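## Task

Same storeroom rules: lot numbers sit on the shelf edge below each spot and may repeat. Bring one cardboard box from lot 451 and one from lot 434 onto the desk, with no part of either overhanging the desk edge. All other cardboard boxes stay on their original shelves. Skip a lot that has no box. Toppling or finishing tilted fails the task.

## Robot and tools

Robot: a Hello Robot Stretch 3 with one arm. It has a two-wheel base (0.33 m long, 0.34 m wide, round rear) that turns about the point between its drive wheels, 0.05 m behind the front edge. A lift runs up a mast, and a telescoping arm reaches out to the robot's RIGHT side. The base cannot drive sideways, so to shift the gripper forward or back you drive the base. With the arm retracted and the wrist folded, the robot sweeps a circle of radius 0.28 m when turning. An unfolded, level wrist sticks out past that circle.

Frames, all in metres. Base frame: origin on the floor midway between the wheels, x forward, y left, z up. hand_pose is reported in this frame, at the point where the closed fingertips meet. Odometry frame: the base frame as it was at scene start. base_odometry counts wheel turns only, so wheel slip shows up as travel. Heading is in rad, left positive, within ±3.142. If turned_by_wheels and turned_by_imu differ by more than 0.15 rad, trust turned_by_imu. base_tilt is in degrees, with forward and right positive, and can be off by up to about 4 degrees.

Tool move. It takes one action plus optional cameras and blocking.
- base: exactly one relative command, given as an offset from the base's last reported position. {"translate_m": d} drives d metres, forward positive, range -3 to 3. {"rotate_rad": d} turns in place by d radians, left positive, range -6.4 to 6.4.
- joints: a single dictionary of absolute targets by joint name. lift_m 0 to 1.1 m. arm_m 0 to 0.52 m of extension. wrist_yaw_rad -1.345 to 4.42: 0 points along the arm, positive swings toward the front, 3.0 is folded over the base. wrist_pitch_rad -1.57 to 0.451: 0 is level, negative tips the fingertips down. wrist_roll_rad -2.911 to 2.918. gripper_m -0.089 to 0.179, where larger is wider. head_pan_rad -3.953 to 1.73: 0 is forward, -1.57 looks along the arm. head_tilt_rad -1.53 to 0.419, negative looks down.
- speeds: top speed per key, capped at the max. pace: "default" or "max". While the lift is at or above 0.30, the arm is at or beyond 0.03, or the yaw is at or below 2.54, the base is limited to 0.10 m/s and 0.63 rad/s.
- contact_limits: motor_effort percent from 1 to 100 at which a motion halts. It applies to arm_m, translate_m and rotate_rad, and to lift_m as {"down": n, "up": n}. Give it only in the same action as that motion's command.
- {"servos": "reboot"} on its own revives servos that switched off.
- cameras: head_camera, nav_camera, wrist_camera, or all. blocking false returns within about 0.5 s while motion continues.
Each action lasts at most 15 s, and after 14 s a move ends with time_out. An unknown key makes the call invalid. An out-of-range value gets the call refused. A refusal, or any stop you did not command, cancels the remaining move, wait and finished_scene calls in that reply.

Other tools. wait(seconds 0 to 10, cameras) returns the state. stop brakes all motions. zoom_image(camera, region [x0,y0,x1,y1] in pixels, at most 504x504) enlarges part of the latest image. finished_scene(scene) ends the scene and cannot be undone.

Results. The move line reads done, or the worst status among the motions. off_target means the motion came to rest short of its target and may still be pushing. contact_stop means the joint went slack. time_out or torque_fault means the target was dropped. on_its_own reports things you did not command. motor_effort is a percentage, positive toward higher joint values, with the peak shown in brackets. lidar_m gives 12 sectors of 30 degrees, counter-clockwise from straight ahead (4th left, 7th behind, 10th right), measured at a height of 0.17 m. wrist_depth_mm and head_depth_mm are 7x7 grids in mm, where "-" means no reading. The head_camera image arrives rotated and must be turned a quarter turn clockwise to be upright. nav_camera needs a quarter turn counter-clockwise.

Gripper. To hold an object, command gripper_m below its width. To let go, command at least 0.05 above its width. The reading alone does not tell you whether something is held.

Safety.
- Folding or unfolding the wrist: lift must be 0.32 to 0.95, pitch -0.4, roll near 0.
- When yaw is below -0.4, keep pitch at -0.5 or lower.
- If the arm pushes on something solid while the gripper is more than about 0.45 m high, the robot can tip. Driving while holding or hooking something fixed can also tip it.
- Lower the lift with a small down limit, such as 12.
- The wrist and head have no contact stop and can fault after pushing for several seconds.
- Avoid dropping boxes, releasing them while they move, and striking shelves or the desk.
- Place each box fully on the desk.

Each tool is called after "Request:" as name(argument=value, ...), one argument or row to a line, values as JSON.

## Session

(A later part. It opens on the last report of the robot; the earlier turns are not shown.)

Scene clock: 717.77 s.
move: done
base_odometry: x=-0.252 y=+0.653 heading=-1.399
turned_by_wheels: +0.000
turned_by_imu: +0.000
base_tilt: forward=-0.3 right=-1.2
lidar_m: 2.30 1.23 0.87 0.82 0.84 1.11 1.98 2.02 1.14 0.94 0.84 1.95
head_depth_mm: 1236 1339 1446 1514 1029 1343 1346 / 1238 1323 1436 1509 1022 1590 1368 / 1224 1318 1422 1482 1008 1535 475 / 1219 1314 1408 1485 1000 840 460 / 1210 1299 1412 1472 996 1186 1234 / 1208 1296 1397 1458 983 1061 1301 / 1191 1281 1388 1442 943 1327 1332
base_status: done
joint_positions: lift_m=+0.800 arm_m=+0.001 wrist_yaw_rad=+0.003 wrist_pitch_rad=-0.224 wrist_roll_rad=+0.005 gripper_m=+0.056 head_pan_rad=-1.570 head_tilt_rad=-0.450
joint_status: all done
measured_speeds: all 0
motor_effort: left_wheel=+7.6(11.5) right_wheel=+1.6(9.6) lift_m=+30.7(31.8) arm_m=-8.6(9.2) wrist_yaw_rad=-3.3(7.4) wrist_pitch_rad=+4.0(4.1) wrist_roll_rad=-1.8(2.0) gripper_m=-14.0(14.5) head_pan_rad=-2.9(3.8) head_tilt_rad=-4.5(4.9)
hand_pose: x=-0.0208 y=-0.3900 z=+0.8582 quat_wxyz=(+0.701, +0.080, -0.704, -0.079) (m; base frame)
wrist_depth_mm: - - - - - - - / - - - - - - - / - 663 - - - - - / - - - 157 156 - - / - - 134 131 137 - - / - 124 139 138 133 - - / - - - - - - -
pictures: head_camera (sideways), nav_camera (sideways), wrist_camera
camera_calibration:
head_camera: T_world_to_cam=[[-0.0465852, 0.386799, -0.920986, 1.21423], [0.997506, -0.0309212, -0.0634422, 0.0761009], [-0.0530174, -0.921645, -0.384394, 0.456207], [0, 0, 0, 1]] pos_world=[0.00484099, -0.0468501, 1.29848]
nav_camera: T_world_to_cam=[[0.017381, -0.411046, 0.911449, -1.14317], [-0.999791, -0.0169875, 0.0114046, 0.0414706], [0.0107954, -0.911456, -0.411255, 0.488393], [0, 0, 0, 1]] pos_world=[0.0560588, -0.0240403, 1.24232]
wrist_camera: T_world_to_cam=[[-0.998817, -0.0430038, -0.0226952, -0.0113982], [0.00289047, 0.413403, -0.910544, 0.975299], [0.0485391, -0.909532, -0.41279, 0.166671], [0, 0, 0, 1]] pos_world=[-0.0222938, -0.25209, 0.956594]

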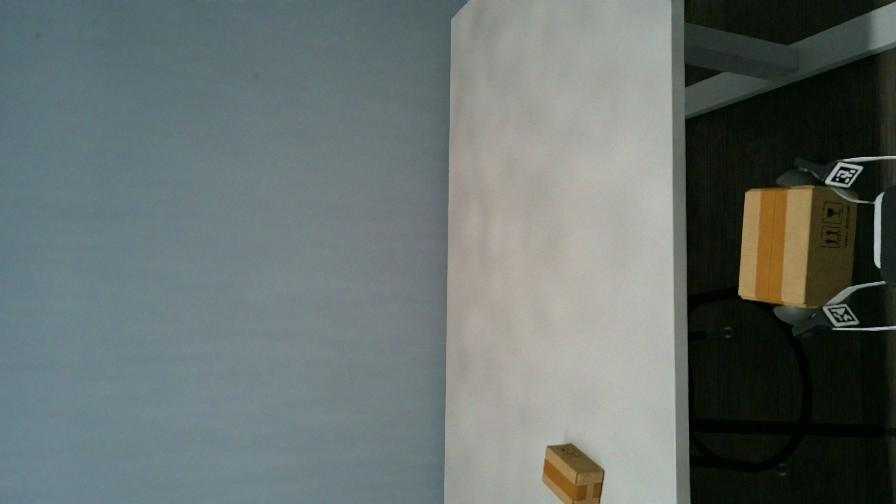

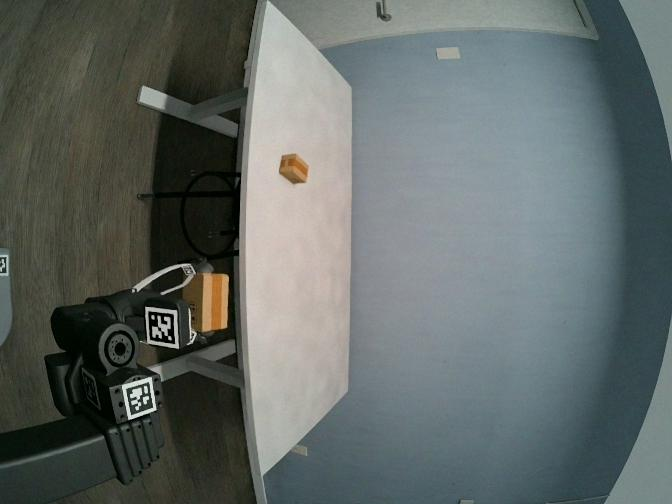

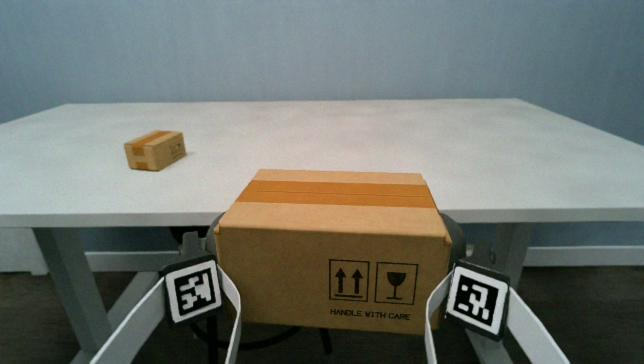

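Request:
move(
  joints={"arm_m": 0.46, "lift_m": 0.725},
  speeds={"arm_m": 0.2},
  cameras=[],
)

Request:
move(
  joints={"lift_m": 0.64},
  speeds={"lift_m": 0.03},
  contact_limits={"lift_m": {"down": 14}},
  cameras=["head_camera", "wrist_camera"],
)

Scene clock: 730.33 s.
move: done
base_odometry: x=-0.252 y=+0.653 heading=-1.399
turned_by_wheels: +0.000
turned_by_imu: +0.000
base_tilt: forward=-0.3 right=-1.2
lidar_m: 2.30 1.23 0.87 0.82 0.84 1.11 1.98 2.02 1.14 0.94 0.84 1.95
head_depth_mm: 1241 1329 1446 1515 1031 1345 1339 / 1238 1333 1435 1504 1024 825 389 / 1226 1309 1426 1489 663 819 1355 / 1219 1299 1405 1470 679 1523 1325 / 1211 1309 1400 1463 993 1210 1307 / 1207 1289 1396 1452 990 1066 1301 / 1199 1274 1392 1442 939 1317 1336
base_status: not commanded
joint_positions: lift_m=+0.725 arm_m=+0.460 wrist_yaw_rad=+0.003 wrist_pitch_rad=-0.225 wrist_roll_rad=+0.005 gripper_m=+0.056 head_pan_rad=-1.570 head_tilt_rad=-0.450
joint_status: all done
measured_speeds: all 0
motor_effort: left_wheel=+7.6(8.2) right_wheel=+1.8(2.6) lift_m=+31.2(34.3) arm_m=+12.6(15.4) wrist_yaw_rad=-2.6(4.6) wrist_pitch_rad=+4.3(4.3) wrist_roll_rad=-1.8(1.9) gripper_m=-14.0(14.4) head_pan_rad=-3.3(3.7) head_tilt_rad=-3.9(5.0)
hand_pose: x=-0.0208 y=-0.8494 z=+0.7831 quat_wxyz=(+0.701, +0.080, -0.704, -0.079) (m; base frame)
wrist_depth_mm: - - - - - - - / - - - - - - - / - - - - - - - / - - - 156 156 - - / - - 134 131 137 - - / - - 139 138 132 - - / - - - - - 110 -
pictures: none
No camera images: "cameras" was empty.

Scene clock: 733.30 s.
move: contact_stop
base_odometry: x=-0.252 y=+0.653 heading=-1.399
turned_by_wheels: +0.000
turned_by_imu: +0.000
base_tilt: forward=-0.2 right=-1.2
lidar_m: 2.30 1.23 0.86 0.82 0.84 1.12 1.97 2.03 1.14 0.94 0.84 1.95
head_depth_mm: 1248 1337 1442 1511 1026 1340 1340 / 1239 1329 1430 1503 1021 1528 448 / 1230 1315 1423 1498 1010 618 1281 / 1215 1309 1412 1480 922 1520 1315 / 1209 1300 1402 1477 996 1212 1311 / 1203 1294 1399 1455 987 1066 1299 / 1206 1273 1391 1444 940 1322 1336
base_status: not commanded
joint_positions: lift_m=+0.664 arm_m=+0.460 wrist_yaw_rad=+0.001 wrist_pitch_rad=-0.154 wrist_roll_rad=+0.001 gripper_m=+0.056 head_pan_rad=-1.570 head_tilt_rad=-0.450
joint_status: lift_m contact_stop (moved -0.061 of -0.085)
measured_speeds: translate_m=+0.000 rotate_rad=+0.000 lift_m=+0.002 arm_m=+0.000 wrist_yaw_rad=+0.000 wrist_pitch_rad=+0.000 wrist_roll_rad=+0.000 head_pan_rad=+0.000 head_tilt_rad=+0.000
on_its_own: lift_m is slack since a contact_stop (your +0.640 is given up); wrist_pitch_rad is at rest, and its effort (-8.9) is outside its rest range (-8 to +12)
motor_effort: left_wheel=+4.9(8.3) right_wheel=+2.1(2.8) lift_m=+24.7(29.5) arm_m=+7.3(12.8) wrist_yaw_rad=-2.9(4.7) wrist_pitch_rad=-8.9(12.2) wrist_roll_rad=-0.3(1.8) gripper_m=-13.6(14.5) head_pan_rad=-2.9(3.2) head_tilt_rad=-2.8(4.5)
contact_limits: lift_m down 14 (down: maximum 72; up: maximum 65)
hand_pose: x=-0.0211 y=-0.8545 z=+0.7397 quat_wxyz=(+0.705, +0.055, -0.705, -0.054) (m; base frame)
wrist_depth_mm: - - - - - - - / - - - - - - - / - - - - - - - / - - - 154 153 - - / - - 134 132 133 - - / - - 139 138 133 - - / - - - - - - -
pictures: head_camera (sideways), wrist_camera
camera_calibration:
head_camera: T_world_to_cam=[[-0.0465375, 0.387009, -0.920901, 1.21413], [0.997503, -0.0310187, -0.0634442, 0.0760992], [-0.0531186, -0.921554, -0.384599, 0.456478], [0, 0, 0, 1]] pos_world=[0.00484085, -0.0468493, 1.29848]
wrist_camera: T_world_to_cam=[[-0.998927, -0.0435716, -0.0156958, -0.0400976], [-0.000490879, 0.348853, -0.937177, 1.02383], [0.0463098, -0.936164, -0.3485, -0.374936], [0, 0, 0, 1]] pos_world=[-0.0221888, -0.709916, 0.828219]

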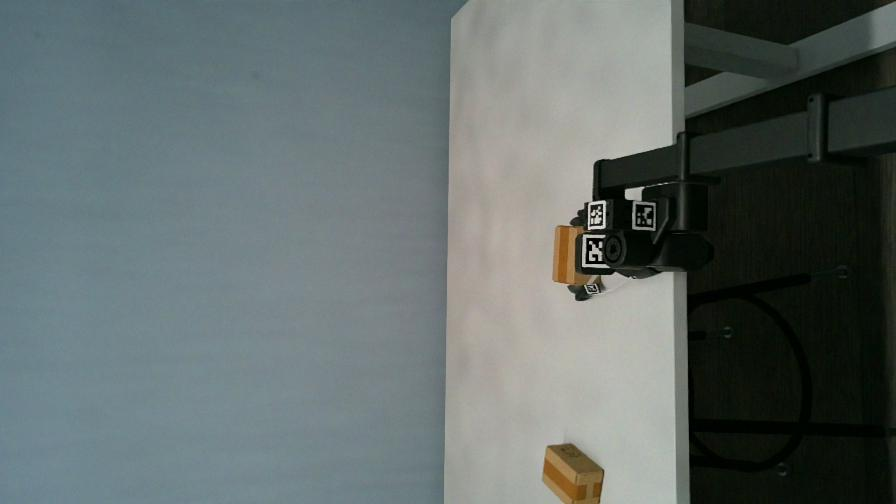

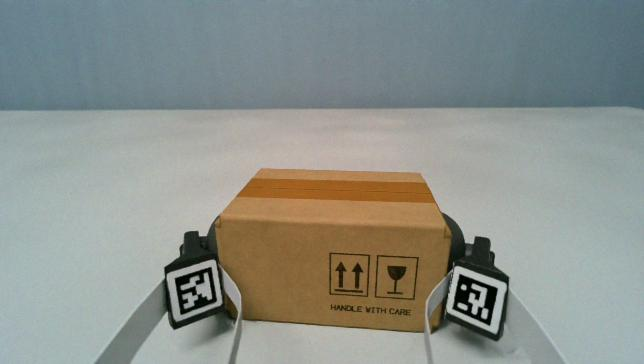

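Request:
move(
  joints={"gripper_m": 0.179},
  cameras=[],
)

Request:
move(
  joints={"arm_m": 0.1},
  speeds={"arm_m": 0.2},
  cameras=["head_camera", "wrist_camera"],
)

Scene clock: 738.50 s.
move: done
base_odometry: x=-0.252 y=+0.653 heading=-1.399
turned_by_wheels: +0.000
turned_by_imu: +0.000
base_tilt: forward=-0.2 right=-1.2
lidar_m: 2.30 1.23 0.87 0.82 0.84 1.11 1.98 2.03 1.14 0.94 0.84 1.96
head_depth_mm: 1246 1332 1437 1508 1031 1343 1332 / 1238 1330 1439 1508 1021 1533 448 / 1228 1322 1428 1499 1017 620 1288 / 1222 1300 1409 1480 920 1517 1327 / 1200 1301 1403 1471 995 1214 1309 / 1207 1288 1392 1455 992 1067 1297 / 1194 1278 1383 1437 936 1320 1332
base_status: not commanded
joint_positions: lift_m=+0.666 arm_m=+0.460 wrist_yaw_rad=+0.007 wrist_pitch_rad=-0.169 wrist_roll_rad=+0.000 gripper_m=+0.179 head_pan_rad=-1.570 head_tilt_rad=-0.450
joint_status: all done
measured_speeds: all 0
on_its_own: lift_m is slack since a contact_stop (your +0.640 is given up)
motor_effort: left_wheel=+4.7(5.1) right_wheel=+1.9(2.7) lift_m=+26.6(27.7) arm_m=-1.4(2.1) wrist_yaw_rad=-7.4(7.4) wrist_pitch_rad=-6.1(8.5) wrist_roll_rad=-0.3(0.5) gripper_m=+2.9(87.2) head_pan_rad=-1.9(2.4) head_tilt_rad=-1.5(3.2)
contact_limits: lift_m down 14 (down: maximum 72; up: maximum 65)
hand_pose: x=-0.0197 y=-0.8535 z=+0.7376 quat_wxyz=(+0.705, +0.062, -0.704, -0.057) (m; base frame)
wrist_depth_mm: - - - - - - - / - - - - - - - / - - - - - - - / - - - 147 157 - - / - 144 135 131 127 - - / - 125 144 139 135 - - / - - - - - - 106
pictures: none
No camera images: "cameras" was empty.

Scene clock: 742.00 s.
move: done
base_odometry: x=-0.252 y=+0.653 heading=-1.399
turned_by_wheels: +0.000
turned_by_imu: +0.000
base_tilt: forward=-0.4 right=-1.2
lidar_m: 2.30 1.23 0.86 0.82 0.84 1.11 1.98 2.02 1.14 0.94 0.84 1.95
head_depth_mm: 1249 1330 1447 1508 1027 1347 1339 / 1240 1332 1442 1501 1019 1590 1366 / 1222 1324 1416 1485 1013 1566 1325 / 1218 1305 1404 1484 935 1518 1315 / 1218 1294 1405 1462 1000 1211 1275 / 1209 1296 1392 1456 985 1065 1309 / 1188 1291 1379 1449 938 1324 1328
base_status: not commanded
joint_positions: lift_m=+0.666 arm_m=+0.100 wrist_yaw_rad=+0.000 wrist_pitch_rad=-0.214 wrist_roll_rad=+0.005 gripper_m=+0.179 head_pan_rad=-1.570 head_tilt_rad=-0.450
joint_status: all done
measured_speeds: all 0
on_its_own: lift_m is slack since a contact_stop (your +0.640 is given up)
motor_effort: left_wheel=+4.8(5.1) right_wheel=+1.7(2.7) lift_m=+27.1(27.7) arm_m=-11.8(16.2) wrist_yaw_rad=-0.4(7.1) wrist_pitch_rad=+2.1(6.3) wrist_roll_rad=-1.9(3.1) gripper_m=+0.2(3.1) head_pan_rad=-1.7(2.2) head_tilt_rad=-0.6(2.3)
contact_limits: lift_m down 14 (down: maximum 72; up: maximum 65)
hand_pose: x=-0.0215 y=-0.4902 z=+0.7265 quat_wxyz=(+0.701, +0.076, -0.705, -0.076) (m; base frame)
wrist_depth_mm: - - - - - - - / - - - 468 - - - / - - - - - - - / - - - - - - - / - - - - - - - / - 141 - - - - - / - 984 - - - 918 105
pictures: head_camera (sideways), wrist_camera
camera_calibration:
head_camera: T_world_to_cam=[[-0.0465375, 0.387009, -0.920901, 1.21413], [0.997503, -0.0310187, -0.0634442, 0.0760992], [-0.0531186, -0.921554, -0.384599, 0.456478], [0, 0, 0, 1]] pos_world=[0.00484085, -0.0468493, 1.29848]
wrist_camera: T_world_to_cam=[[-0.998933, -0.0401677, -0.0227901, -0.01791], [0.00461297, 0.404226, -0.914647, 0.895298], [0.0459517, -0.913777, -0.40361, 0.012413], [0, 0, 0, 1]] pos_world=[-0.0225913, -0.35128, 0.823484]

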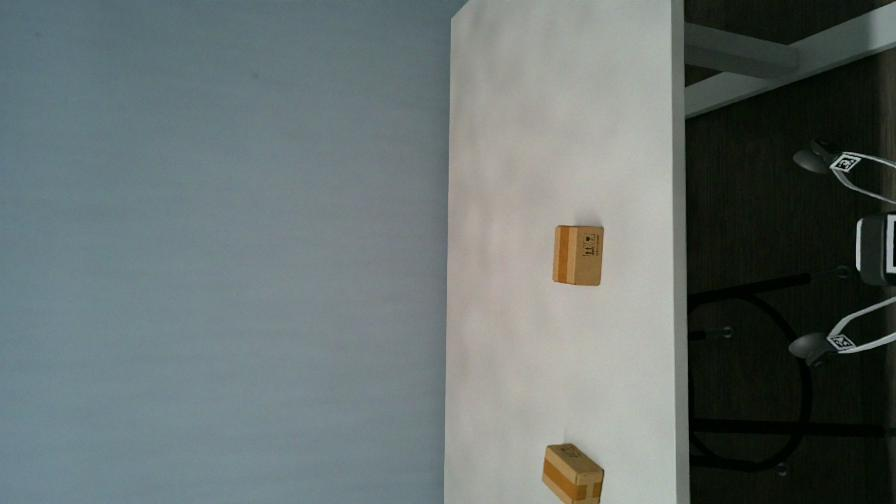

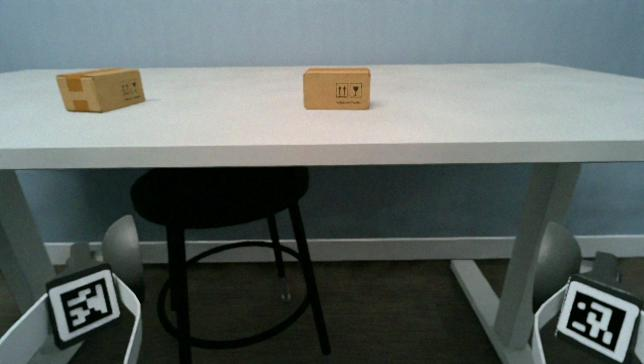

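Request:
finished_scene(
  scene=2,
)

The scene is finished: the task was done.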